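# Split a four-brick tower into two joined pairs

## Task

Separate the stacked tower at its midpoint, where the blue brick meets the yellow brick, so that it ends up as two pieces that each still consist of two bricks held together.

## Robot and tools

Robot: two arms, left_arm and right_arm, each ending in the same five-finger right hand (so the hands are not mirrored; every hand axis and number means the same on both). left_arm sits on the +y side of the table.

Frames. Scene frame: origin at table-top height midway between the nominal arm bases, +x out over the table, +z up. Calibrated bases: left_arm at (+0.008, +0.551, +0.027) m, right_arm at (-0.053, -0.801, +0.027) m, both nearly unrotated. Each arm reports its hand pose, velocities and Hand target in its own base frame. Fixed cameras and the table use the scene frame. Motion offsets are taken along the axes of the arm's current Hand target.

Hand point: a point 0.05 m in front of the palm and 0.15 m out from the wrist flange. Its +z runs along the straightened fingers, +y points out of the palm, +x runs across the palm away from the thumb. Straight fingertips extend 0.06-0.07 m past it along +z and lie 0.06 m behind it along -y. A bracket on the little-finger side of the wrist sticks out and can collide. With fingers level, the wrist may hang well below the hand point and meet the table first. Printed positions can be off by a few cm.

The 28-number row (all values in [-1, 1], both arms always present): left_arm dx, dy, dz, rx, ry, rz; left hand little, ring, middle, index, thumb_bend, thumb_turn, force_limit, speed; then the same fourteen for right_arm. dx..rz are an offset from that arm's Hand target at the start of the action, in the Hand target's axes; 1.0 equals 0.6 m or 180 degrees; rx, ry, rz form a single rotation vector. Each row of one action counts from the same start pose, not from the row before; a new action starts from the new Hand target, so repeating an offset keeps moving. Six zeros re-request the current Hand target. Finger values are absolute targets: -1 straight/open, +1 curled/closed; thumb_turn -1 beside the palm, +1 opposite the fingers. force_limit maps -1..+1 to about 0..10 N at the fingertip (0..15 N for the two thumb motors). speed rises from near zero at -1 to full at +0.48 and stays full above. No value means no change: to leave a hand alone, resend the last eight numbers you actually sent it (or, before any, its hand_measured plus hand_force_limit and hand_speed). With the thumb fully opposed, the hand can enclose objects about 0.035-0.065 m thick. For a gentle grip close at speed -0.94 or less. To squeeze harder, raise force_limit and send a target further closed than hand_measured; to loosen, send one more open.

Tools:
- execute_actions(actions, cameras): actions is a list of up to 15 actions; each action is up to 15 rows of 28 numbers, one row per 1/30 s step, the last row held to fill 15 steps. Images only when actions is [] or cameras asks.
- move(target, speed, blend, stop_force, zero, blocking, cameras): target is one 28-number row or up to 15 rows, each arm's pose part an offset from its current Hand target (every row from that same start). speed in m/s, 0.002-3.2, default 0.25 (turns up to twice that in rad/s), one value or one per target. blend in m rounds corners in a list; 0 stops at each. stop_force in N, 4-120, one value for both arms, ends an arm's path when its wrist sensor feels that much push against its motion; zero (default true) re-zeroes first. Omit stop_force when backing off something you press on. blocking=false returns early (not allowed with stop_force). Paths are straight, don't avoid obstacles, lag and can overshoot; avoid paths passing near an arm's own base.
- wait(seconds 0-10), stop(), zoom_image(camera, region [x0,y0,x1,y1] pixels, max 504 each side), show_instructions(), zero_wrist_force(arm), finished_scene(scene).

Cameras: cam_high, cam_low, cam_left_wrist, cam_right_wrist, all 504x504; calibration is given per camera (wrist ones follow their arm).

Results: end_effector_position (m), end_effector_quat_wxyz, velocities, Hand target (the pose next offsets count from), joint positions/torques, hand_measured, hand_stopped_by (moving, target, force, stalled, fault), hand_load_n (positive when the finger is pushed open; a lost grip shows as load near 0), Wrist force/torque in the hand axes plus a peak line, motor temperatures. A move adds a line: done, off_target, moving, held or fault, and limits=paced (pose clipped) or limits=held (steps withheld). The controller clips commanded orientation to 32 degrees from the measured one each step and has a clearance check between arms that is not foolproof.

Cautions: an arm stops for 10 s if a joint's contact torque hits its limit (wrist joints only about 34 N m) or outside force reaches roughly 150 N; arms are stiff, so aiming even slightly past a firm contact can trigger this. MOTOR HOT appears at 70 °C; at 85 °C the arm is braked for 30-60 s. Keep the arms and hands from touching each other (never grip the other hand). Do not let bricks fall off the table or drop from height, avoid slamming or hard pushing, avoid overloading fingers, and release parts only when they are still. The split must stay in place after the robot lets go.

Each tool is called after "Call:" as name([rows], argument=value, ...), one row to a line, values as JSON.

Reference images:

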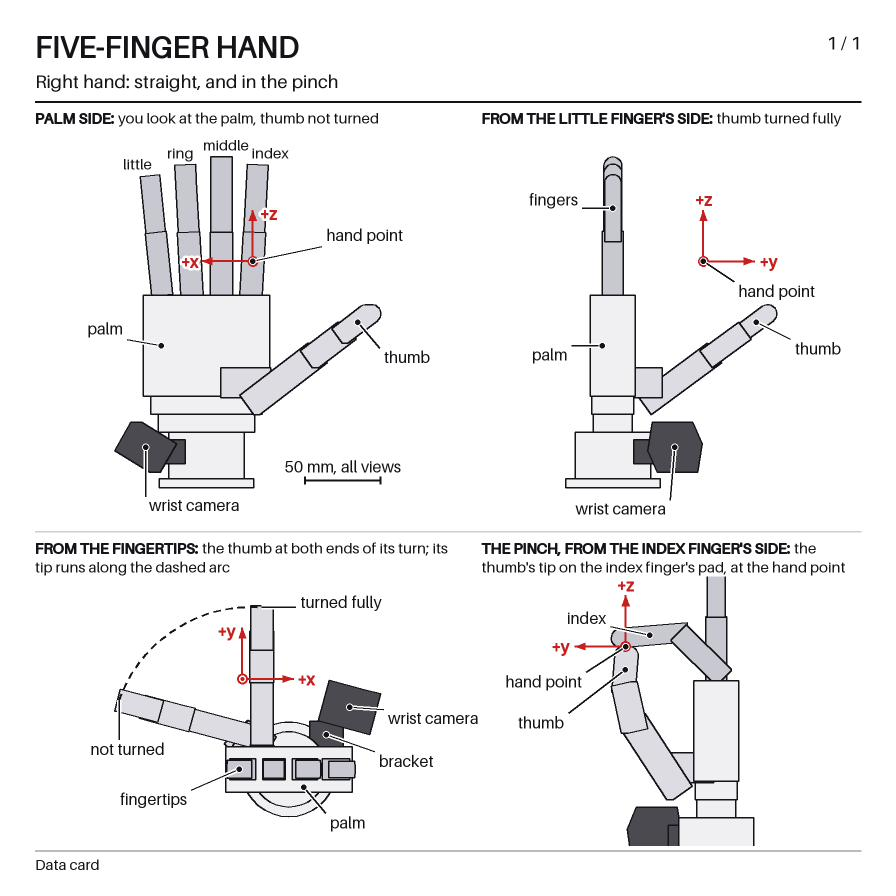

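## Session

Call:
execute_actions(actions=[])

Scene clock: 0.00 s.
left_arm: end_effector_position=(-0.1275, +0.4715, +0.6285) hand_measured=(-1.000, -1.000, -1.000, -1.000, -1.000, -1.000) hand_load_n=(+0.0, +0.0, +0.0, +0.5, +0.0, +0.0) hand_stopped_by=(target, target, target, target, target, target) hand_force_limit=0.00 hand_speed=-0.80 end_effector_quat_wxyz=(-0.053, +0.771, -0.634, -0.005) | right_arm: end_effector_position=(+0.1746, -0.4636, +0.5592) hand_measured=(-1.000, -1.000, -1.000, -1.000, -1.000, -1.000) hand_load_n=(+0.0, +0.0, +0.0, +0.0, +0.0, +0.0) hand_stopped_by=(target, target, target, target, target, target) hand_force_limit=0.00 hand_speed=-0.80 end_effector_quat_wxyz=(+0.023, +0.667, +0.744, -0.026)
Joint positions: left_arm=[1.341 -1.637 1.432 1.675 1.609 -1.997] | right_arm=[-1.723 -1.654 1.582 1.575 1.561 -1.832]
Joint velocities: within noise
Joint torques (N m): no reading
Motor temperatures (°C): left_arm=[34 36 26 33 32 37] | right_arm=[37 28 24 45 40 36]
Wrist force (N): no reading
Wrist torque (N m): no reading
Wrist force, peak (N): no reading
Hand target: left_arm -0.1275, +0.4715, +0.6285; -0.053, +0.771, -0.634, -0.005 | right_arm +0.1746, -0.4636, +0.5592; +0.023, +0.667, +0.744, -0.026

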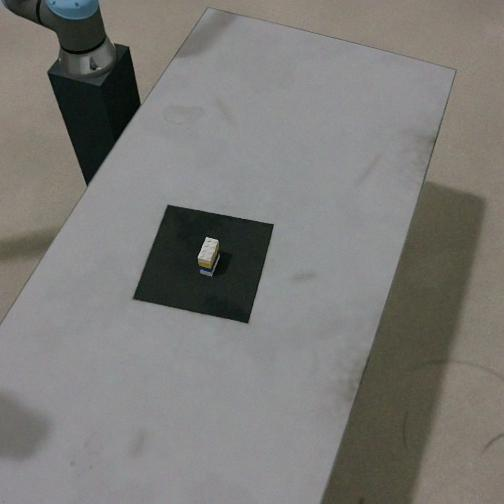

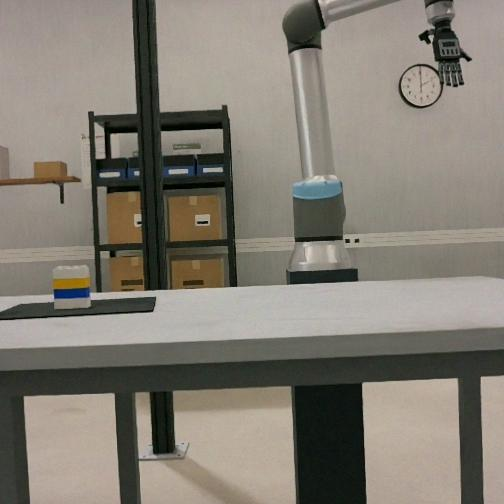

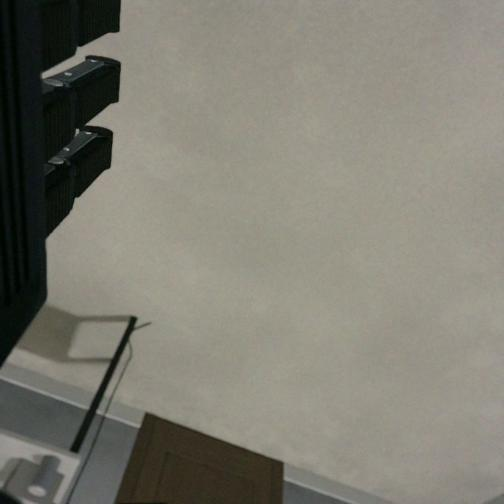

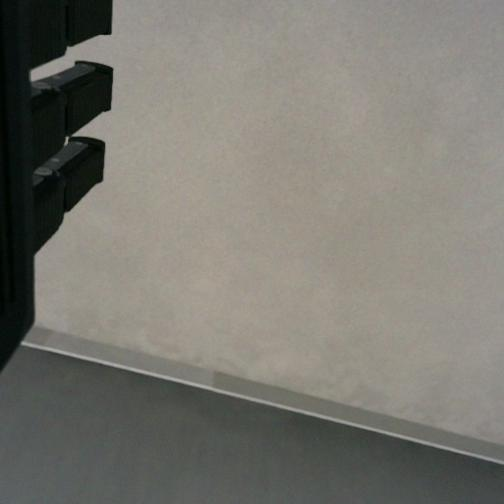

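Call:
zoom_image(camera="cam_high", region=[130, 200, 280, 330])

Call:
zoom_image(camera="cam_low", region=[0, 240, 170, 340])

Scaled by 3.360 from the camera's 504x504 image, which has a finer 720x720 frame.

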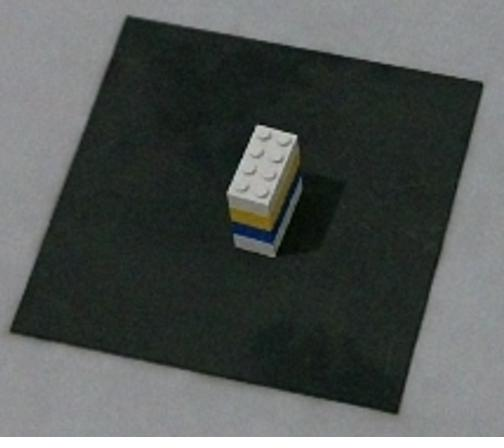

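Scaled by 2.965 from the camera's 504x504 image, which has a finer 720x720 frame.

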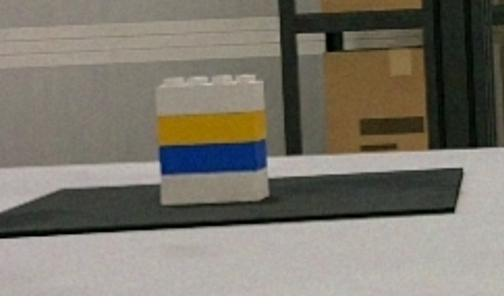

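Call:
move(target=[0.3959, -0.8939, 0.1695, 0.3104, 0.0558, 0.0421, -1, -1, -1, -1, -1, 1, 0.0, 0.0, 0.4571, 0.6794, 0.0618, -0.1537, 0.1376, -0.4506, -1, -1, -1, -1, -1, 1, 0.0, 0.0], speed=0.4)

Scene clock: 345.27 s.
left_arm: end_effector_position=(+0.4499, +0.3503, +0.5501) hand_measured=(-1.000, -1.000, -1.000, -1.000, -1.000, +1.000) hand_load_n=(+0.0, +0.0, +0.0, +0.0, +0.0, +0.0) hand_stopped_by=(target, target, target, target, target, target) hand_force_limit=0.00 hand_speed=0.00 end_effector_quat_wxyz=(-0.354, +0.612, -0.612, +0.353) | right_arm: end_effector_position=(+0.5499, -0.1500, +0.5003) hand_measured=(-1.000, -1.000, -1.000, -1.000, -1.000, +1.000) hand_load_n=(+0.0, +0.0, +0.0, +0.0, +0.0, -0.5) hand_stopped_by=(target, target, target, target, target, target) hand_force_limit=0.00 hand_speed=0.00 end_effector_quat_wxyz=(+0.000, +0.000, +0.966, +0.259)
Joint positions: left_arm=[0.464 -1.798 1.695 0.677 1.969 -2.896] | right_arm=[-0.86 -1.332 1.549 1.768 1.238 -2.501]
Joint torques (N m): left_arm=[-13.76 -7.12 -36.17 -2.24 -2.48 -3.01] | right_arm=[19.15 -46.17 -41.56 9.85 -3.13 -2.62]
Wrist force (N): left_arm=[0.4 -2.2 1.6] | right_arm=[-0.8 0.0 -0.3]
Wrist torque (N m): left_arm=[-0.01 -0.01 0.13] | right_arm=[0.02 0.17 -0.06]
Wrist force, peak (N): left_arm=[1.0 -2.8 2.2] | right_arm=[-1.8 0.6 0.1]
Hand target: left_arm +0.4500, +0.3503, +0.5500; -0.354, +0.612, -0.612, +0.353 | right_arm +0.5500, -0.1500, +0.5003; +0.000, +0.000, +0.966, +0.259
Off the commanded pose: left_arm 0.000 m, 0 deg | right_arm 0.000 m, 0 deg.
move: done

Call:
move(target=[0.9172, -0.004, 0.4403, 0, 0, 0, -1, -1, -1, -1, -1, 1, 0.0, 0.0, -0.1717, 0.6173, 0.6008, 0, -0.433, -0.25, -1, -1, -1, -1, -1, 1, 0.0, 0.0], speed=0.4)

Scene clock: 363.77 s.
left_arm: end_effector_position=(+0.6802, -0.1998, +0.4197) hand_measured=(-1.000, -1.000, -1.000, -1.000, -1.000, +1.000) hand_load_n=(+0.0, +0.0, -0.5, +0.0, +0.0, +0.5) hand_stopped_by=(target, target, target, target, target, target) hand_force_limit=0.00 hand_speed=0.00 end_effector_quat_wxyz=(-0.354, +0.612, -0.612, +0.353) | right_arm: end_effector_position=(+0.6530, +0.3511, +0.3740) hand_measured=(-1.000, -1.000, -1.000, -1.000, -1.000, +1.000) hand_load_n=(+0.0, +0.0, +0.0, +0.0, +0.0, +0.0) hand_stopped_by=(target, target, target, target, target, target) hand_force_limit=0.00 hand_speed=0.00 end_effector_quat_wxyz=(+0.683, -0.183, +0.683, +0.183)
Joint positions: left_arm=[-0.783 -1.547 1.714 0.517 0.913 -3.603] | right_arm=[-0.019 -1.6 2.216 -0.617 1.028 -1.57]
Joint torques (N m): left_arm=[-13.27 -25.08 -52.69 4.13 -4.04 -3.08] | right_arm=[15.61 -23.08 -27.93 -5.02 1.76 3.4]
Wrist force (N): left_arm=[0.5 -2.3 1.7] | right_arm=[0.9 0.9 -1.8]
Wrist torque (N m): left_arm=[-0.07 0.02 0.14] | right_arm=[0.25 0.08 -0.18]
Wrist force, peak (N): left_arm=[1.1 -3.5 2.5] | right_arm=[1.3 2.4 0.1]
Hand target: left_arm +0.6802, -0.1999, +0.4197; -0.354, +0.612, -0.612, +0.353 | right_arm +0.6531, +0.3512, +0.3739; +0.683, -0.183, +0.683, +0.183
Off the commanded pose: left_arm 0.000 m, 0 deg | right_arm 0.000 m, 0 deg.
move: done

Call:
move(target=[0.7167, 0.3787, 0.0108, 0, 0, 0, -1, -1, -1, -1, -1, 1, 0.0, 0.0, 0, 0, 0, 0, 0, 0, -1, -1, -1, -1, -1, 1, 0.0, 0.0], speed=0.3, cameras=["all"])

Scene clock: 370.97 s.
left_arm: end_effector_position=(+0.5723, -0.6296, +0.2195) hand_measured=(-1.000, -1.000, -1.000, -1.000, -1.000, +1.000) hand_load_n=(+0.0, +0.0, +0.0, +0.0, +0.0, +0.0) hand_stopped_by=(target, target, target, target, target, target) hand_force_limit=0.00 hand_speed=0.00 end_effector_quat_wxyz=(-0.354, +0.612, -0.612, +0.353) | right_arm: end_effector_position=(+0.6531, +0.3512, +0.3739) hand_measured=(-1.000, -1.000, -1.000, -1.000, -1.000, +1.000) hand_load_n=(+0.0, +0.0, +0.0, +0.0, +0.0, +0.0) hand_stopped_by=(target, target, target, target, target, target) hand_force_limit=0.00 hand_speed=0.00 end_effector_quat_wxyz=(+0.683, -0.183, +0.683, +0.183)
Joint positions: left_arm=[-1.291 -1.007 1.443 0.689 0.587 -4.191] | right_arm=[-0.019 -1.6 2.216 -0.617 1.028 -1.569]
Joint torques (N m): left_arm=[-12.78 -63.35 -45.82 6.18 -5.14 -3.05] | right_arm=[17.2 -24.76 -28.82 -5.15 1.8 3.51]
Wrist force (N): left_arm=[0.4 -2.6 1.4] | right_arm=[0.5 0.8 -1.5]
Wrist torque (N m): left_arm=[-0.09 0.04 0.11] | right_arm=[0.22 0.12 -0.21]
Wrist force, peak (N): left_arm=[-0.8 -3.0 1.8] | right_arm=[1.0 0.9 -1.8]
Hand target: left_arm +0.5723, -0.6298, +0.2195; -0.354, +0.612, -0.612, +0.353 | right_arm +0.6531, +0.3512, +0.3739; +0.683, -0.183, +0.683, +0.183
Off the commanded pose: left_arm 0.000 m, 0 deg | right_arm 0.000 m, 0 deg.
move: done
camera_calibration:
cam_left_wrist: T_world_to_cam=[[-0.465374, -0.230317, -0.854623, 0.310949], [-0.554607, 0.828377, 0.0787596, 0.821919], [0.689811, 0.510632, -0.513241, 0.153732], [0, 0, 0, 1]] pos_world=[0.494503, -0.687743, 0.279912]
cam_right_wrist: T_world_to_cam=[[-0.500183, 0.840746, -0.207274, 0.111052], [-0.492852, -0.0795967, 0.866465, 0.02599], [0.711979, 0.535546, 0.454177, -0.710829], [0, 0, 0, 1]] pos_world=[0.574451, 0.289384, 0.323341]

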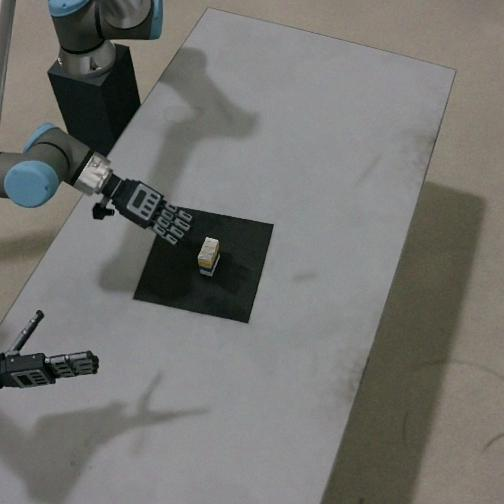

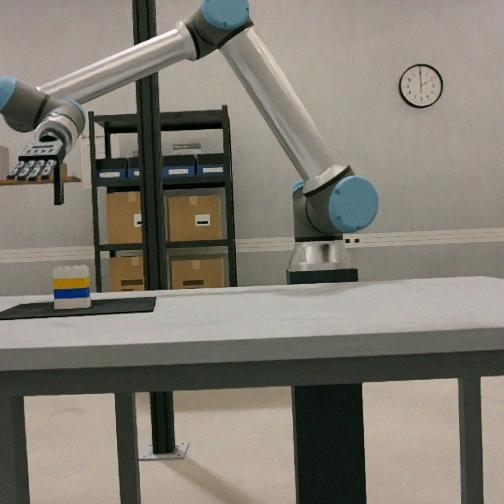

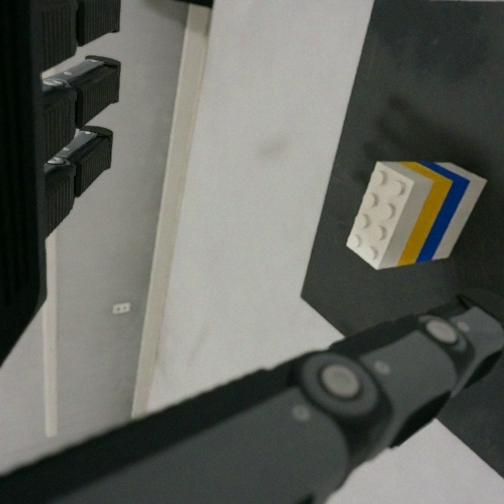

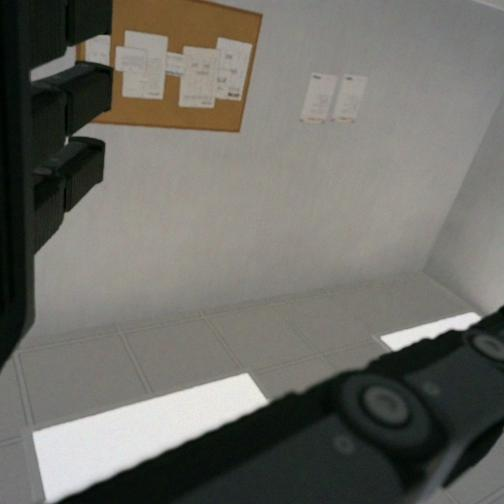

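Call:
zoom_image(camera="cam_left_wrist", region=[320, 140, 504, 300])

Scaled by 2.739 from the camera's 504x504 image, which has a finer 720x720 frame.

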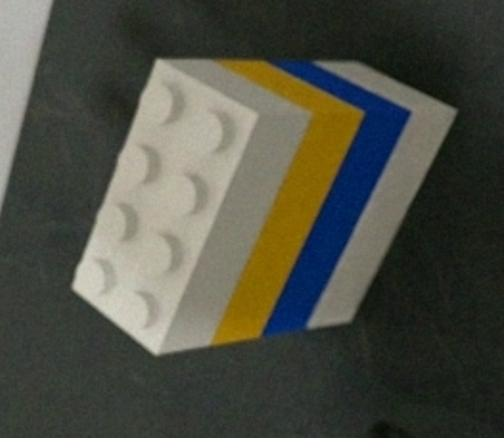

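Call:
move(target=[-0.1075, 0.0366, 0.2217, 0, -0.01155, -0.00667, -1, -1, -0.4, -0.4, -1, 1, 0.0, 0.0, 0, 0, 0, 0, 0, 0, -1, -1, -1, -1, -1, 1, 0.0, 0.0], speed=0.2, cameras=["cam_left_wrist", "cam_high", "cam_low"])

Scene clock: 427.67 s.
left_arm: end_effector_position=(+0.6764, -0.5653, +0.1341) hand_measured=(-1.000, -1.000, -0.400, -0.400, -1.000, +1.000) hand_load_n=(+0.0, +0.0, +0.0, +0.0, +0.0, +0.0) hand_stopped_by=(target, target, target, target, target, target) hand_force_limit=0.00 hand_speed=0.00 end_effector_quat_wxyz=(-0.361, +0.625, -0.599, +0.346) | right_arm: end_effector_position=(+0.6531, +0.3512, +0.3739) hand_measured=(-1.000, -1.000, -1.000, -1.000, -1.000, +1.000) hand_load_n=(+0.0, +0.0, +0.0, +0.0, +0.0, -0.5) hand_stopped_by=(target, target, target, target, target, target) hand_force_limit=0.00 hand_speed=0.00 end_effector_quat_wxyz=(+0.683, -0.183, +0.683, +0.183)
Joint positions: left_arm=[-1.132 -0.947 1.482 0.446 0.646 -4.014] | right_arm=[-0.019 -1.6 2.216 -0.617 1.028 -1.569]
Joint torques (N m): left_arm=[8.42 -62.62 -45.82 -0.47 1.43 1.87] | right_arm=[15.55 -26.4 -28.28 -5.26 1.8 3.63]
Wrist force (N): left_arm=[0.2 -2.7 1.5] | right_arm=[0.7 0.5 -1.3]
Wrist torque (N m): left_arm=[-0.09 0.06 -0.11] | right_arm=[0.17 0.08 -0.21]
Wrist force, peak (N): left_arm=[0.6 -2.9 1.6] | right_arm=[0.9 0.7 -2.0]
Hand target: left_arm +0.6765, -0.5652, +0.1340; -0.361, +0.625, -0.599, +0.346 | right_arm +0.6531, +0.3512, +0.3739; +0.683, -0.183, +0.683, +0.183
Off the commanded pose: left_arm 0.000 m, 0 deg | right_arm 0.000 m, 0 deg.
move: done
camera_calibration:
cam_left_wrist: T_world_to_cam=[[-0.455357, -0.249594, -0.854607, 0.283554], [-0.588871, 0.804372, 0.0788443, 0.842605], [0.667743, 0.539156, -0.513255, 0.0362763], [0, 0, 0, 1]] pos_world=[0.601081, -0.626553, 0.194512]
Images, in order (width x height): cam_high 504x504, cam_low 504x504, cam_left_wrist 504x504.

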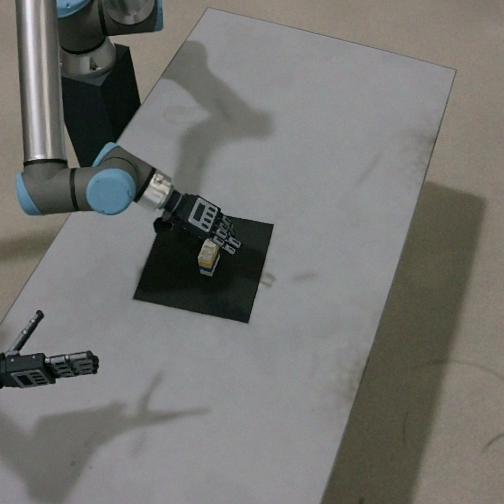

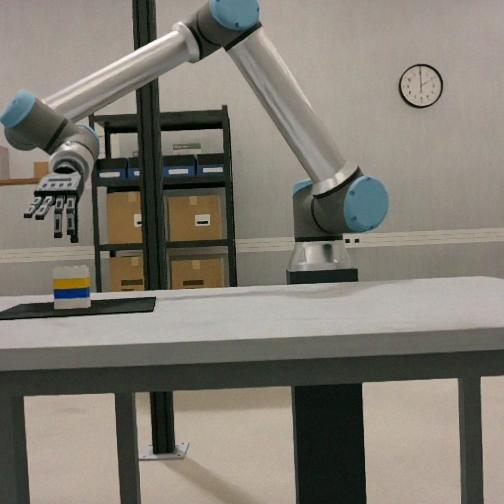

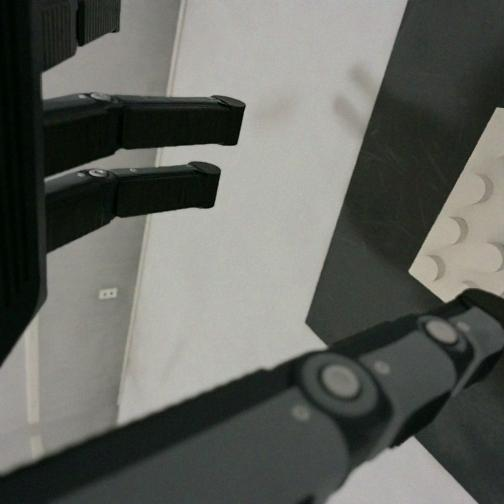

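Call:
move(target=[0, 0.1443, 0.0833, 0, 0, 0, -1, -1, -0.4, -0.4, -1, 1, 0.0, 0.0, 0, 0, 0, 0, 0, 0, -1, -1, -1, -1, -1, 1, 0.0, 0.0], speed=0.1, stop_force=10, cameras=["cam_left_wrist", "cam_low"])

Scene clock: 455.47 s.
left_arm: end_effector_position=(+0.6765, -0.5652, +0.0340) hand_measured=(-1.000, -1.000, -0.400, -0.400, -1.000, +1.000) hand_load_n=(+0.0, +0.0, +0.0, +0.0, +0.0, +0.0) hand_stopped_by=(target, target, target, target, target, target) hand_force_limit=0.00 hand_speed=0.00 end_effector_quat_wxyz=(-0.361, +0.625, -0.599, +0.346) | right_arm: end_effector_position=(+0.6531, +0.3512, +0.3739) hand_measured=(-1.000, -1.000, -1.000, -1.000, -1.000, +1.000) hand_load_n=(+0.0, +0.0, +0.0, +0.0, +0.0, -0.5) hand_stopped_by=(target, target, target, target, target, target) hand_force_limit=0.00 hand_speed=0.00 end_effector_quat_wxyz=(+0.683, -0.183, +0.683, +0.183)
Joint positions: left_arm=[-1.131 -0.854 1.527 0.308 0.646 -4.014] | right_arm=[-0.019 -1.6 2.216 -0.617 1.028 -1.569]
Joint torques (N m): left_arm=[3.86 -65.07 -23.78 -0.86 1.02 1.99] | right_arm=[13.82 -25.26 -28.6 -5.41 1.6 3.67]
Wrist force (N): left_arm=[0.2 -2.6 1.3] | right_arm=[0.5 0.7 -1.5]
Wrist torque (N m): left_arm=[-0.10 0.06 -0.11] | right_arm=[0.20 0.11 -0.21]
Wrist force, peak (N): left_arm=[0.4 -2.9 1.2] | right_arm=[1.0 0.5 -2.0]
Hand target: left_arm +0.6765, -0.5652, +0.0340; -0.361, +0.625, -0.599, +0.346 | right_arm +0.6531, +0.3512, +0.3739; +0.683, -0.183, +0.683, +0.183
Off the commanded pose: left_arm 0.000 m, 0 deg | right_arm 0.000 m, 0 deg.
move: done
camera_calibration:
cam_left_wrist: T_world_to_cam=[[-0.455307, -0.249662, -0.854614, 0.198052], [-0.58891, 0.80435, 0.0787721, 0.850551], [0.667742, 0.539156, -0.513255, -0.0152875], [0, 0, 0, 1]] pos_world=[0.601281, -0.626453, 0.0944119]
Images, in order (width x height): cam_low 504x504, cam_left_wrist 504x504.

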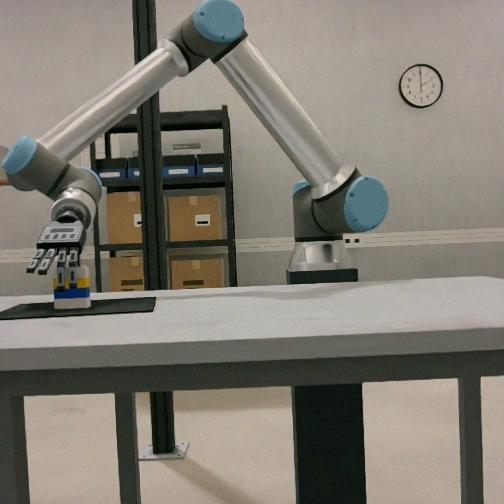

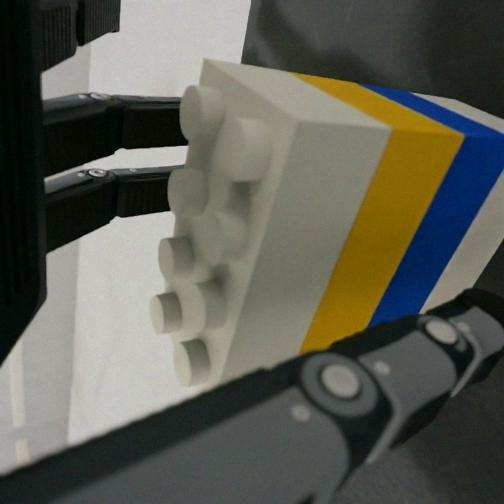

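Call:
zoom_image(camera="cam_low", region=[20, 210, 120, 320])

Call:
zoom_image(camera="cam_left_wrist", region=[130, 30, 504, 404])

Scaled by 4.582 from the camera's 504x504 image, which has a finer 720x720 frame.

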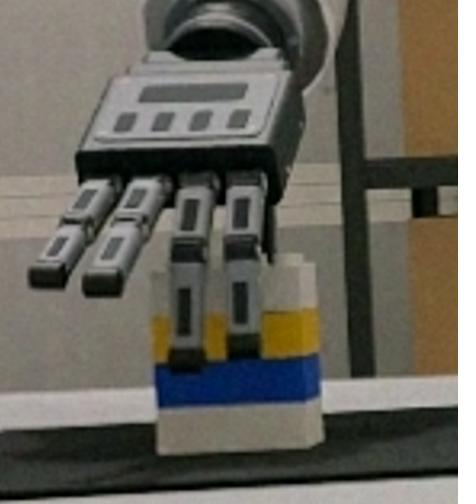

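Scaled by 1.348 from the camera's 504x504 image, which has a finer 720x720 frame.

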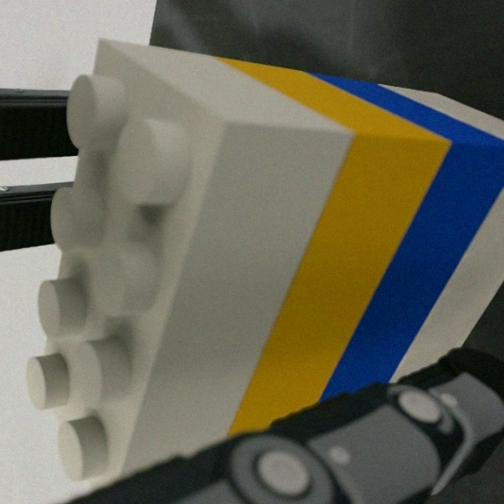

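Call:
move(target=[-0.0007, -0.0018, -0.0203, 0, 0, 0, -1, -1, -0.4, -0.4, -1, 1, 0.0, 0.0, 0, 0, 0, 0, 0, 0, -1, -1, -1, -1, -1, 1, 0.0, 0.0], speed=0.05, cameras=["cam_left_wrist", "cam_low", "cam_high"])

Call:
zoom_image(camera="cam_high", region=[150, 190, 270, 300])

Call:
zoom_image(camera="cam_low", region=[20, 210, 120, 320])

Call:
zoom_image(camera="cam_left_wrist", region=[130, 30, 504, 404])

Scene clock: 501.50 s.
left_arm: end_effector_position=(+0.6667, -0.5652, +0.0409) hand_measured=(-1.000, -1.000, -0.400, -0.400, -1.000, +1.000) hand_load_n=(+0.0, +0.0, +0.0, +0.0, +0.0, +0.0) hand_stopped_by=(target, target, target, target, target, target) hand_force_limit=0.00 hand_speed=0.00 end_effector_quat_wxyz=(-0.361, +0.625, -0.599, +0.346) | right_arm: end_effector_position=(+0.6531, +0.3512, +0.3739) hand_measured=(-1.000, -1.000, -1.000, -1.000, -1.000, +1.000) hand_load_n=(+0.0, +0.0, +0.0, +0.0, +0.0, -0.5) hand_stopped_by=(target, target, target, target, target, target) hand_force_limit=0.00 hand_speed=0.00 end_effector_quat_wxyz=(+0.683, -0.183, +0.683, +0.183)
Joint positions: left_arm=[-1.143 -0.866 1.538 0.322 0.639 -4.03] | right_arm=[-0.019 -1.6 2.216 -0.617 1.028 -1.569]
Joint torques (N m): left_arm=[-14.98 -95.43 -24.77 5.72 -5.11 -3.42] | right_arm=[16.07 -25.39 -27.96 -5.33 1.64 3.45]
Wrist force (N): left_arm=[0.1 -2.5 1.5] | right_arm=[0.6 0.6 -1.7]
Wrist torque (N m): left_arm=[-0.10 0.07 0.09] | right_arm=[0.21 0.11 -0.21]
Wrist force, peak (N): left_arm=[-0.1 -2.7 2.0] | right_arm=[1.0 0.8 -2.0]
Hand target: left_arm +0.6665, -0.5652, +0.0411; -0.361, +0.625, -0.599, +0.346 | right_arm +0.6531, +0.3512, +0.3739; +0.683, -0.183, +0.683, +0.183
Off the commanded pose: left_arm 0.000 m, 0 deg | right_arm 0.000 m, 0 deg.
move: done
camera_calibration:
cam_left_wrist: T_world_to_cam=[[-0.455276, -0.249637, -0.854637, 0.199441], [-0.588871, 0.804382, 0.0787415, 0.844177], [0.667798, 0.53912, -0.51322, -0.00519465], [0, 0, 0, 1]] pos_world=[0.591381, -0.626453, 0.101312]
Images, in order (width x height): cam_high 504x504, cam_low 504x504, cam_left_wrist 504x504.

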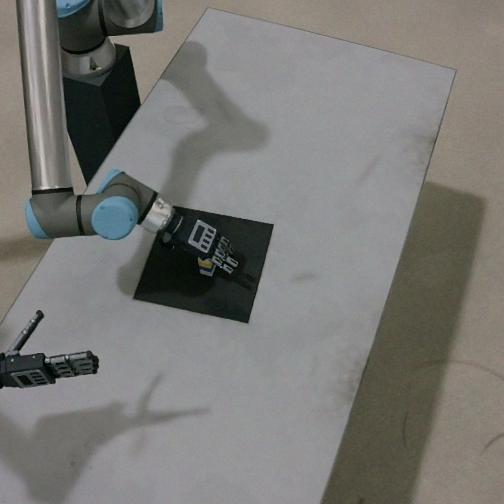

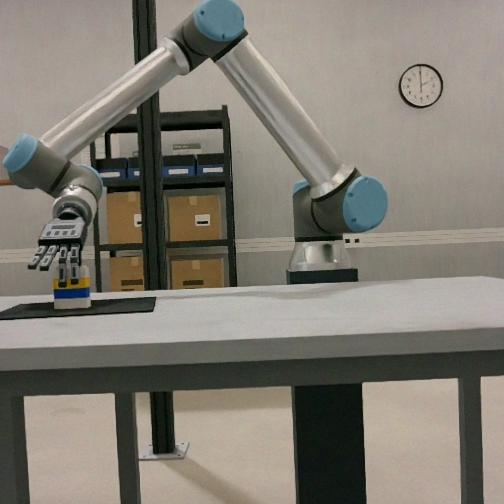

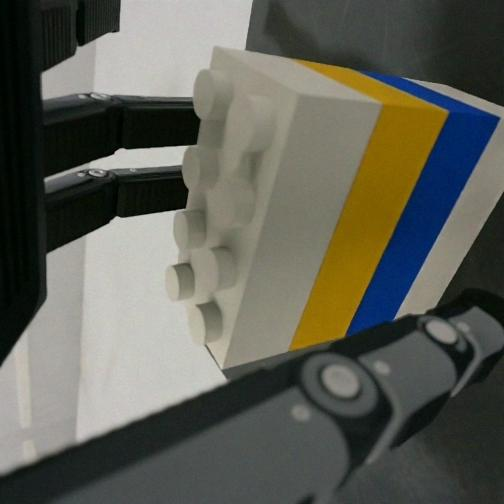

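Scaled by 4.200 from the camera's 504x504 image, which has a finer 720x720 frame.

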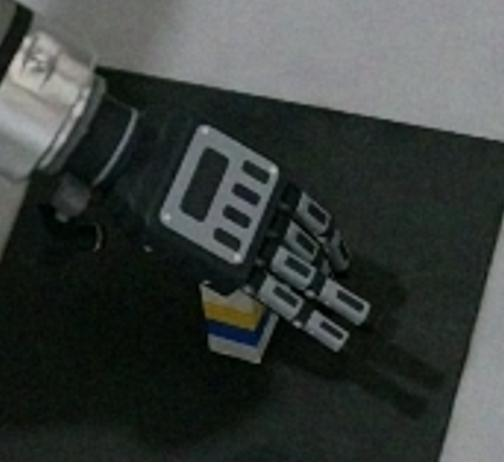

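Scaled by 4.582 from the camera's 504x504 image, which has a finer 720x720 frame.

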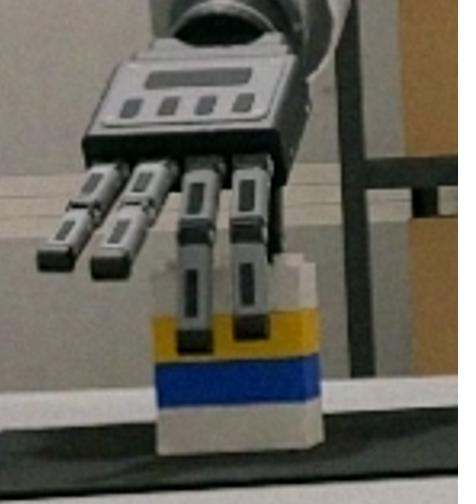

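Scaled by 1.348 from the camera's 504x504 image, which has a finer 720x720 frame.

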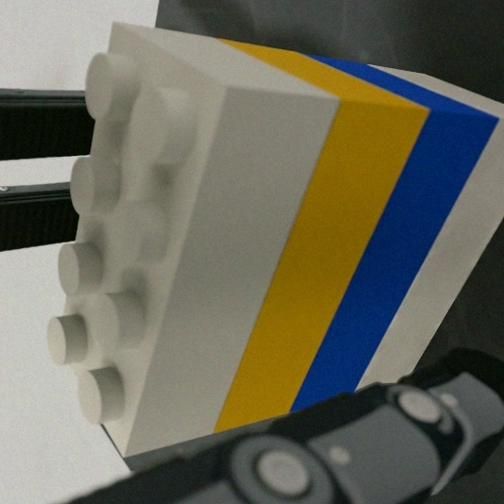

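Call:
move(target=[0, 0, 0, 0, 0, 0, -1, -1, -0.4, -0.4, -0.55, 1, -0.8, -0.85, 0, 0, 0, 0, 0, 0, -1, -1, -1, -1, -1, 1, 0.0, 0.0], cameras=["cam_left_wrist", "cam_low"])

Call:
zoom_image(camera="cam_left_wrist", region=[130, 30, 504, 404])

Scene clock: 519.60 s.
left_arm: end_effector_position=(+0.6665, -0.5652, +0.0411) hand_measured=(-1.000, -1.000, -0.400, -0.400, -0.550, +1.000) hand_load_n=(+0.0, +0.0, +0.0, +0.0, +0.0, +0.0) hand_stopped_by=(target, target, target, target, target, target) hand_force_limit=-0.80 hand_speed=-0.85 end_effector_quat_wxyz=(-0.361, +0.625, -0.599, +0.346) | right_arm: end_effector_position=(+0.6531, +0.3512, +0.3739) hand_measured=(-1.000, -1.000, -1.000, -1.000, -1.000, +1.000) hand_load_n=(+0.0, +0.0, +0.0, +0.0, +0.0, -0.5) hand_stopped_by=(target, target, target, target, target, target) hand_force_limit=0.00 hand_speed=0.00 end_effector_quat_wxyz=(+0.683, -0.183, +0.683, +0.183)
Joint positions: left_arm=[-1.143 -0.867 1.538 0.323 0.639 -4.031] | right_arm=[-0.019 -1.6 2.216 -0.617 1.028 -1.569]
Joint torques (N m): left_arm=[-13.25 -95.42 -25.15 5.81 -4.81 -3.07] | right_arm=[13.91 -24.29 -28.72 -5.55 1.85 3.55]
Wrist force (N): left_arm=[0.2 -2.4 1.2] | right_arm=[0.7 0.8 -1.7]
Wrist torque (N m): left_arm=[-0.08 0.06 0.09] | right_arm=[0.22 0.10 -0.20]
Wrist force, peak (N): left_arm=[0.4 -2.7 1.6] | right_arm=[0.8 1.0 -2.0]
Hand target: left_arm +0.6665, -0.5652, +0.0411; -0.361, +0.625, -0.599, +0.346 | right_arm +0.6531, +0.3512, +0.3739; +0.683, -0.183, +0.683, +0.183
Off the commanded pose: left_arm 0.000 m, 0 deg | right_arm 0.000 m, 0 deg.
move: done
camera_calibration:
cam_left_wrist: T_world_to_cam=[[-0.455307, -0.249662, -0.854614, 0.199481], [-0.58891, 0.80435, 0.0787721, 0.84411], [0.667742, 0.539156, -0.513255, -0.00501729], [0, 0, 0, 1]] pos_world=[0.591281, -0.626453, 0.101412]
Images, in order (width x height): cam_low 504x504, cam_left_wrist 504x504.

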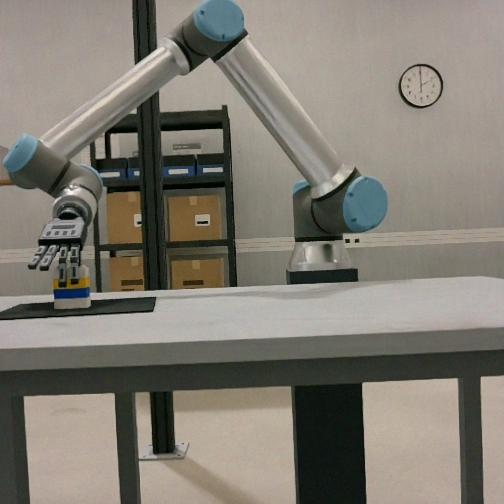

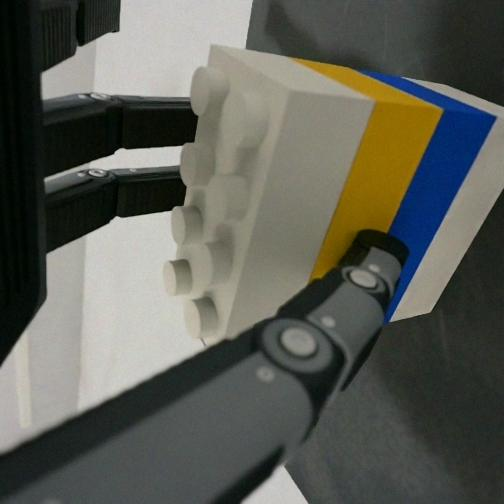

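Scaled by 1.348 from the camera's 504x504 image, which has a finer 720x720 frame.

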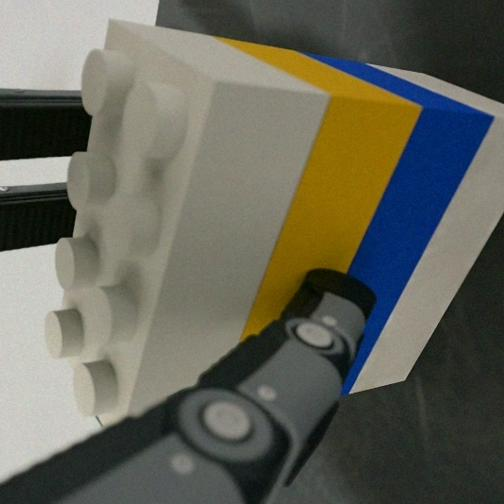

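Call:
move(target=[0, 0, 0, 0, 0, 0, -1, -1, 0.3, 0.3, -0.55, 1, -0.6, -0.85, 0, 0, 0, 0, 0, 0, -1, -1, -1, -1, -1, 1, 0.0, 0.0], cameras=["cam_left_wrist", "cam_low"])

Call:
zoom_image(camera="cam_low", region=[20, 210, 120, 320])

Call:
zoom_image(camera="cam_left_wrist", region=[130, 30, 504, 404])

Scene clock: 535.43 s.
left_arm: end_effector_position=(+0.6665, -0.5652, +0.0411) hand_measured=(-1.000, -1.000, +0.016, +0.042, -0.552, +1.000) hand_load_n=(+0.0, +0.0, +0.5, +4.0, +5.0, -2.0) hand_stopped_by=(target, target, force, force, target, target) hand_force_limit=-0.60 hand_speed=-0.85 end_effector_quat_wxyz=(-0.361, +0.625, -0.599, +0.346) | right_arm: end_effector_position=(+0.6531, +0.3512, +0.3739) hand_measured=(-1.000, -1.000, -1.000, -1.000, -1.000, +1.000) hand_load_n=(+0.0, +0.0, +0.0, +0.0, +0.0, -0.5) hand_stopped_by=(target, target, target, target, target, target) hand_force_limit=0.00 hand_speed=0.00 end_effector_quat_wxyz=(+0.683, -0.183, +0.683, +0.183)
Joint positions: left_arm=[-1.143 -0.867 1.538 0.323 0.639 -4.031] | right_arm=[-0.019 -1.6 2.216 -0.617 1.028 -1.569]
Joint torques (N m): left_arm=[-12.75 -93 -27.26 5.64 -4.61 -2.76] | right_arm=[14.6 -24.59 -29.22 -5.29 1.71 3.68]
Wrist force (N): left_arm=[0.1 -1.9 1.6] | right_arm=[0.7 0.7 -1.5]
Wrist torque (N m): left_arm=[-0.05 0.07 0.11] | right_arm=[0.20 0.09 -0.20]
Wrist force, peak (N): left_arm=[0.2 -2.7 1.3] | right_arm=[1.0 0.8 -2.0]
Hand target: left_arm +0.6665, -0.5652, +0.0411; -0.361, +0.625, -0.599, +0.346 | right_arm +0.6531, +0.3512, +0.3739; +0.683, -0.183, +0.683, +0.183
Off the commanded pose: left_arm 0.000 m, 0 deg | right_arm 0.000 m, 0 deg.
move: done
camera_calibration:
cam_left_wrist: T_world_to_cam=[[-0.455307, -0.249662, -0.854614, 0.199481], [-0.58891, 0.80435, 0.0787721, 0.84411], [0.667742, 0.539156, -0.513255, -0.00501729], [0, 0, 0, 1]] pos_world=[0.591281, -0.626453, 0.101412]
Images, in order (width x height): cam_low 504x504, cam_left_wrist 504x504.

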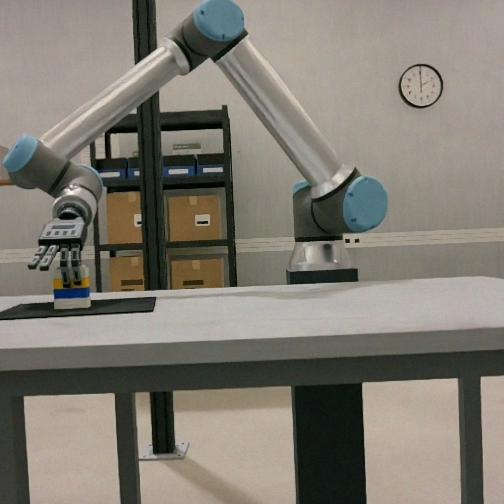

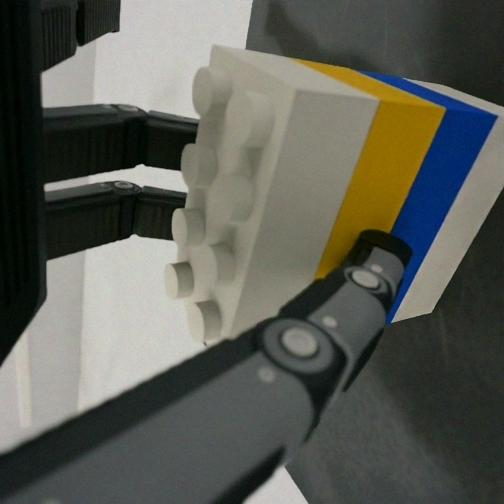

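Scaled by 4.582 from the camera's 504x504 image, which has a finer 720x720 frame.

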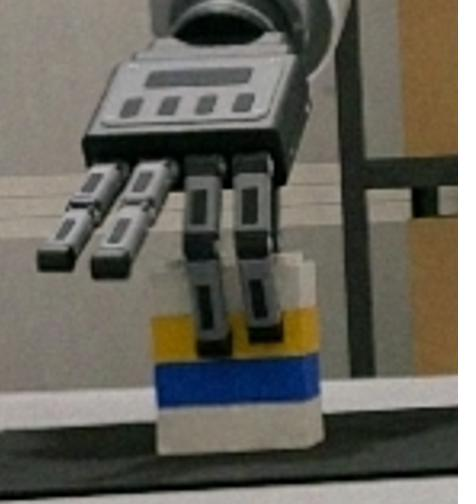

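Scaled by 1.348 from the camera's 504x504 image, which has a finer 720x720 frame.

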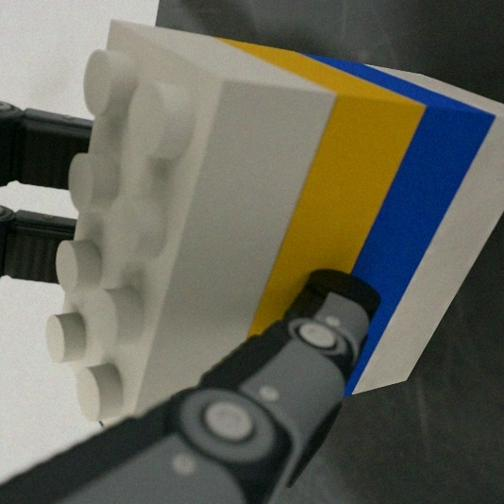

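Call:
move(target=[0, 0, 0, 0, 0, 0, -1, -1, 0.4, 0.25, -0.55, 1, 0.2, -0.9, 0, 0, 0, 0, 0, 0, -1, -1, -1, -1, -1, 1, 0.0, 0.0], cameras=["cam_left_wrist"])

Scene clock: 542.60 s.
left_arm: end_effector_position=(+0.6665, -0.5652, +0.0411) hand_measured=(-1.000, -1.000, +0.040, +0.060, -0.554, +1.000) hand_load_n=(+0.0, +0.0, +7.5, +4.5, +13.0, -0.5) hand_stopped_by=(target, target, force, force, target, target) hand_force_limit=0.20 hand_speed=-0.90 end_effector_quat_wxyz=(-0.361, +0.625, -0.599, +0.346) | right_arm: end_effector_position=(+0.6531, +0.3512, +0.3739) hand_measured=(-1.000, -1.000, -1.000, -1.000, -1.000, +1.000) hand_load_n=(+0.0, +0.0, +0.0, +0.0, +0.0, -0.5) hand_stopped_by=(target, target, target, target, target, target) hand_force_limit=0.00 hand_speed=0.00 end_effector_quat_wxyz=(+0.683, -0.183, +0.683, +0.183)
Joint positions: left_arm=[-1.143 -0.867 1.538 0.323 0.639 -4.031] | right_arm=[-0.019 -1.6 2.216 -0.617 1.028 -1.569]
Joint torques (N m): left_arm=[-8.9 -90.89 -29.88 5.25 -4.1 -2.84] | right_arm=[14.44 -25.08 -29.23 -5.29 1.7 3.49]
Wrist force (N): left_arm=[0.2 -2.8 1.3] | right_arm=[0.9 0.9 -1.9]
Wrist torque (N m): left_arm=[-0.07 0.04 0.09] | right_arm=[0.25 0.08 -0.19]
Wrist force, peak (N): left_arm=[0.1 -3.1 1.2] | right_arm=[0.4 1.0 -2.0]
Hand target: left_arm +0.6665, -0.5652, +0.0411; -0.361, +0.625, -0.599, +0.346 | right_arm +0.6531, +0.3512, +0.3739; +0.683, -0.183, +0.683, +0.183
Off the commanded pose: left_arm 0.000 m, 0 deg | right_arm 0.000 m, 0 deg.
move: done
camera_calibration:
cam_left_wrist: T_world_to_cam=[[-0.455307, -0.249662, -0.854614, 0.199481], [-0.58891, 0.80435, 0.0787721, 0.84411], [0.667742, 0.539156, -0.513255, -0.00501729], [0, 0, 0, 1]] pos_world=[0.591281, -0.626453, 0.101412]
Images, in order (width x height): cam_left_wrist 504x504.

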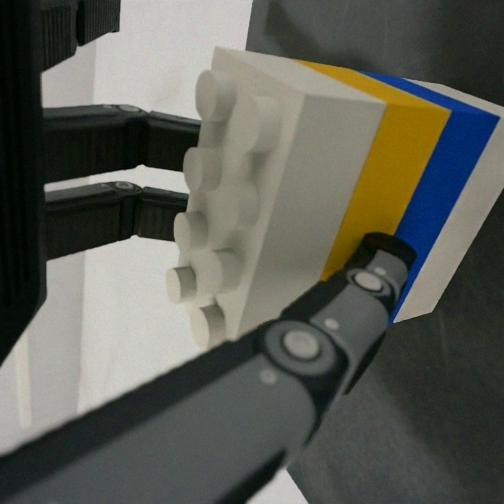

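Call:
move(target=[0, -0.0866, -0.05, 0, 0, 0, -1, -1, 0.4, 0.25, -0.55, 1, 0.2, -0.9, 0, 0, 0, 0, 0, 0, -1, -1, -1, -1, -1, 1, 0.0, 0.0], speed=0.08, cameras=["cam_left_wrist", "cam_low"])

Scene clock: 566.87 s.
left_arm: end_effector_position=(+0.6665, -0.5652, +0.1008) hand_measured=(-1.000, -1.000, +0.040, +0.060, -0.554, +1.000) hand_load_n=(+0.0, +0.0, +7.5, +4.5, +13.0, -0.5) hand_stopped_by=(target, target, force, force, target, target) hand_force_limit=0.20 hand_speed=-0.90 end_effector_quat_wxyz=(-0.361, +0.625, -0.599, +0.346) end_effector_velocity=(+0.000, -0.001, +0.002) end_effector_angular_velocity=(+0.002, +0.001, -0.002) | right_arm: end_effector_position=(+0.6531, +0.3512, +0.3739) hand_measured=(-1.000, -1.000, -1.000, -1.000, -1.000, +1.000) hand_load_n=(+0.0, +0.0, +0.0, +0.0, +0.0, +0.0) hand_stopped_by=(target, target, target, target, target, target) hand_force_limit=0.00 hand_speed=0.00 end_effector_quat_wxyz=(+0.683, -0.183, +0.683, +0.183)
Joint positions: left_arm=[-1.143 -0.924 1.514 0.404 0.639 -4.031] | right_arm=[-0.019 -1.6 2.216 -0.617 1.028 -1.569]
Joint velocities: left_arm=[-0.001 -0.002 -0.002 0.005 0 0.001] | right_arm=[within noise]
Joint torques (N m): left_arm=[-3.85 -91.54 -43.06 6.33 -2.36 -2.69] | right_arm=[13.86 -24.44 -28.97 -5.24 1.78 3.57]
Wrist force (N): left_arm=[0.1 -2.1 1.7] | right_arm=[0.7 0.9 -1.7]
Wrist torque (N m): left_arm=[-0.07 0.06 0.08] | right_arm=[0.24 0.09 -0.20]
Wrist force, peak (N): left_arm=[0.2 -3.3 1.3] | right_arm=[0.9 0.8 -1.9]
Hand target: left_arm +0.6665, -0.5652, +0.1010; -0.361, +0.625, -0.599, +0.346 | right_arm +0.6531, +0.3512, +0.3739; +0.683, -0.183, +0.683, +0.183
Off the commanded pose: left_arm 0.000 m, 0 deg | right_arm 0.000 m, 0 deg.
move: done
camera_calibration:
cam_left_wrist: T_world_to_cam=[[-0.455307, -0.249662, -0.854614, 0.250587], [-0.58891, 0.80435, 0.0787721, 0.8394], [0.667742, 0.539156, -0.513255, 0.0256753], [0, 0, 0, 1]] pos_world=[0.591281, -0.626453, 0.161212]
Images, in order (width x height): cam_low 504x504, cam_left_wrist 504x504.

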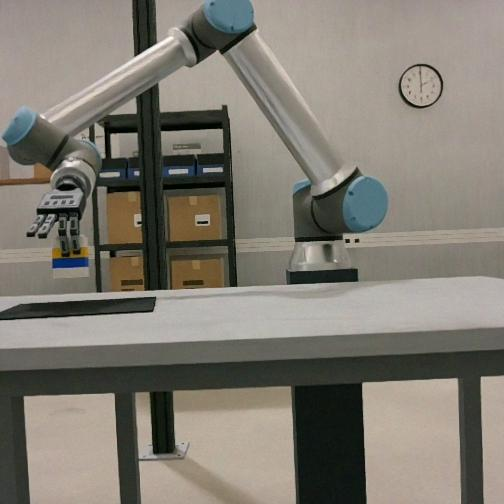

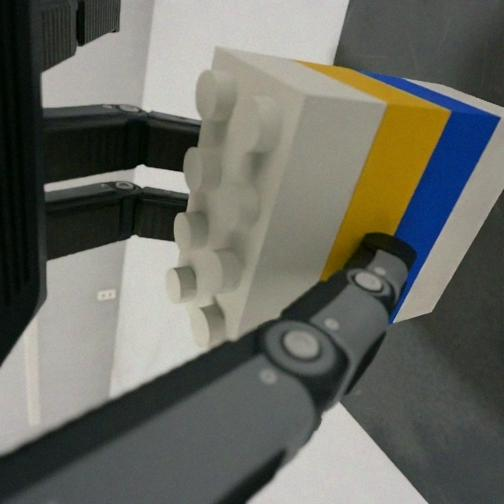

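Call:
move(target=[0.1632, -0.3029, -0.4018, 0, 0.25, -0.433, -1, -1, 0.4, 0.25, -0.55, 1, 0.2, -0.9, -0.0552, 0.2767, 0.15, -0.0229, 0, 0, -1, -1, -0.4, -0.4, -1, 1, 0.0, 0.0], speed=0.25, cameras=["all"])

Scene clock: 596.87 s.
left_arm: end_effector_position=(+0.5529, -0.6681, +0.3789) hand_measured=(-1.000, -1.000, +0.040, +0.060, -0.554, +1.000) hand_load_n=(+0.0, +0.0, +7.0, +4.5, +13.0, +0.0) hand_stopped_by=(target, target, force, force, target, target) hand_force_limit=0.20 hand_speed=-0.90 end_effector_quat_wxyz=(+0.168, +0.687, -0.169, +0.687) | right_arm: end_effector_position=(+0.6480, +0.5399, +0.4073) hand_measured=(-1.000, -1.000, -0.400, -0.400, -1.000, +1.000) hand_load_n=(+0.0, +0.0, +0.0, +0.0, +0.0, +0.0) hand_stopped_by=(target, target, target, target, target, target) hand_force_limit=0.00 hand_speed=0.00 end_effector_quat_wxyz=(+0.676, -0.207, +0.676, +0.208)
Joint positions: left_arm=[-1.255 -1.465 1.937 -0.472 0.798 -4.712] | right_arm=[0.327 -1.48 2.022 -0.543 1.302 -1.57]
Joint torques (N m): left_arm=[-14.22 -63.51 -33.96 -5.37 -3.08 -2.92] | right_arm=[16 -36.99 -42.69 1.97 1.57 -1.69]
Wrist force (N): left_arm=[1.9 -0.4 2.4] | right_arm=[1.0 0.7 -0.7]
Wrist torque (N m): left_arm=[-0.17 -0.02 0.26] | right_arm=[0.15 0.10 -0.19]
Wrist force, peak (N): left_arm=[2.1 -0.7 2.9] | right_arm=[1.5 0.8 -1.6]
Hand target: left_arm +0.5528, -0.6682, +0.3789; +0.168, +0.687, -0.169, +0.687 | right_arm +0.6480, +0.5399, +0.4073; +0.676, -0.207, +0.676, +0.208
Off the commanded pose: left_arm 0.000 m, 0 deg | right_arm 0.000 m, 0 deg.
move: done
camera_calibration:
cam_left_wrist: T_world_to_cam=[[-0.429078, -0.873541, 0.229825, -0.431477], [-0.557197, 0.0557146, -0.828509, 0.659358], [0.710932, -0.483552, -0.51064, -0.408321], [0, 0, 0, 1]] pos_world=[0.472543, -0.611093, 0.436943]
cam_right_wrist: T_world_to_cam=[[-0.559277, 0.80262, -0.207389, 0.0157644], [-0.48594, -0.114733, 0.866429, 0.0241677], [0.671619, 0.585352, 0.454193, -0.824124], [0, 0, 0, 1]] pos_world=[0.574058, 0.472523, 0.356641]

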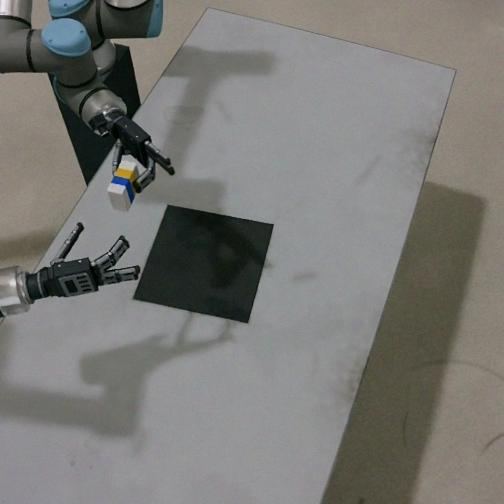

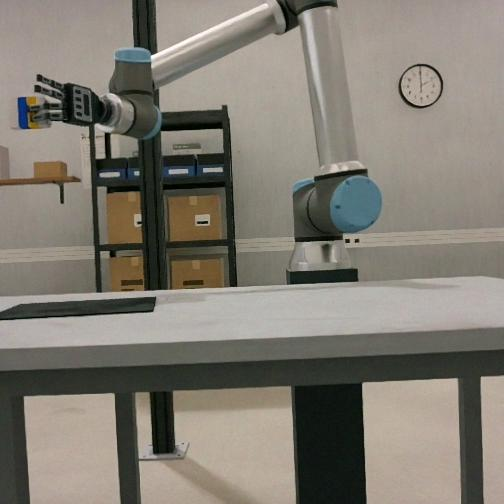

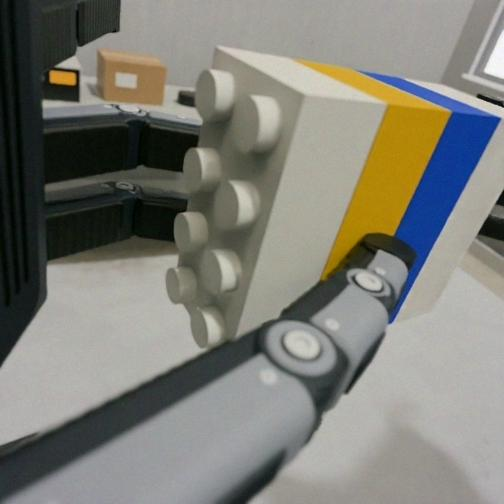

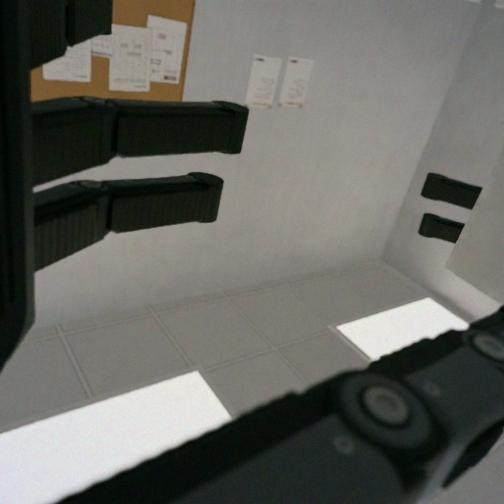

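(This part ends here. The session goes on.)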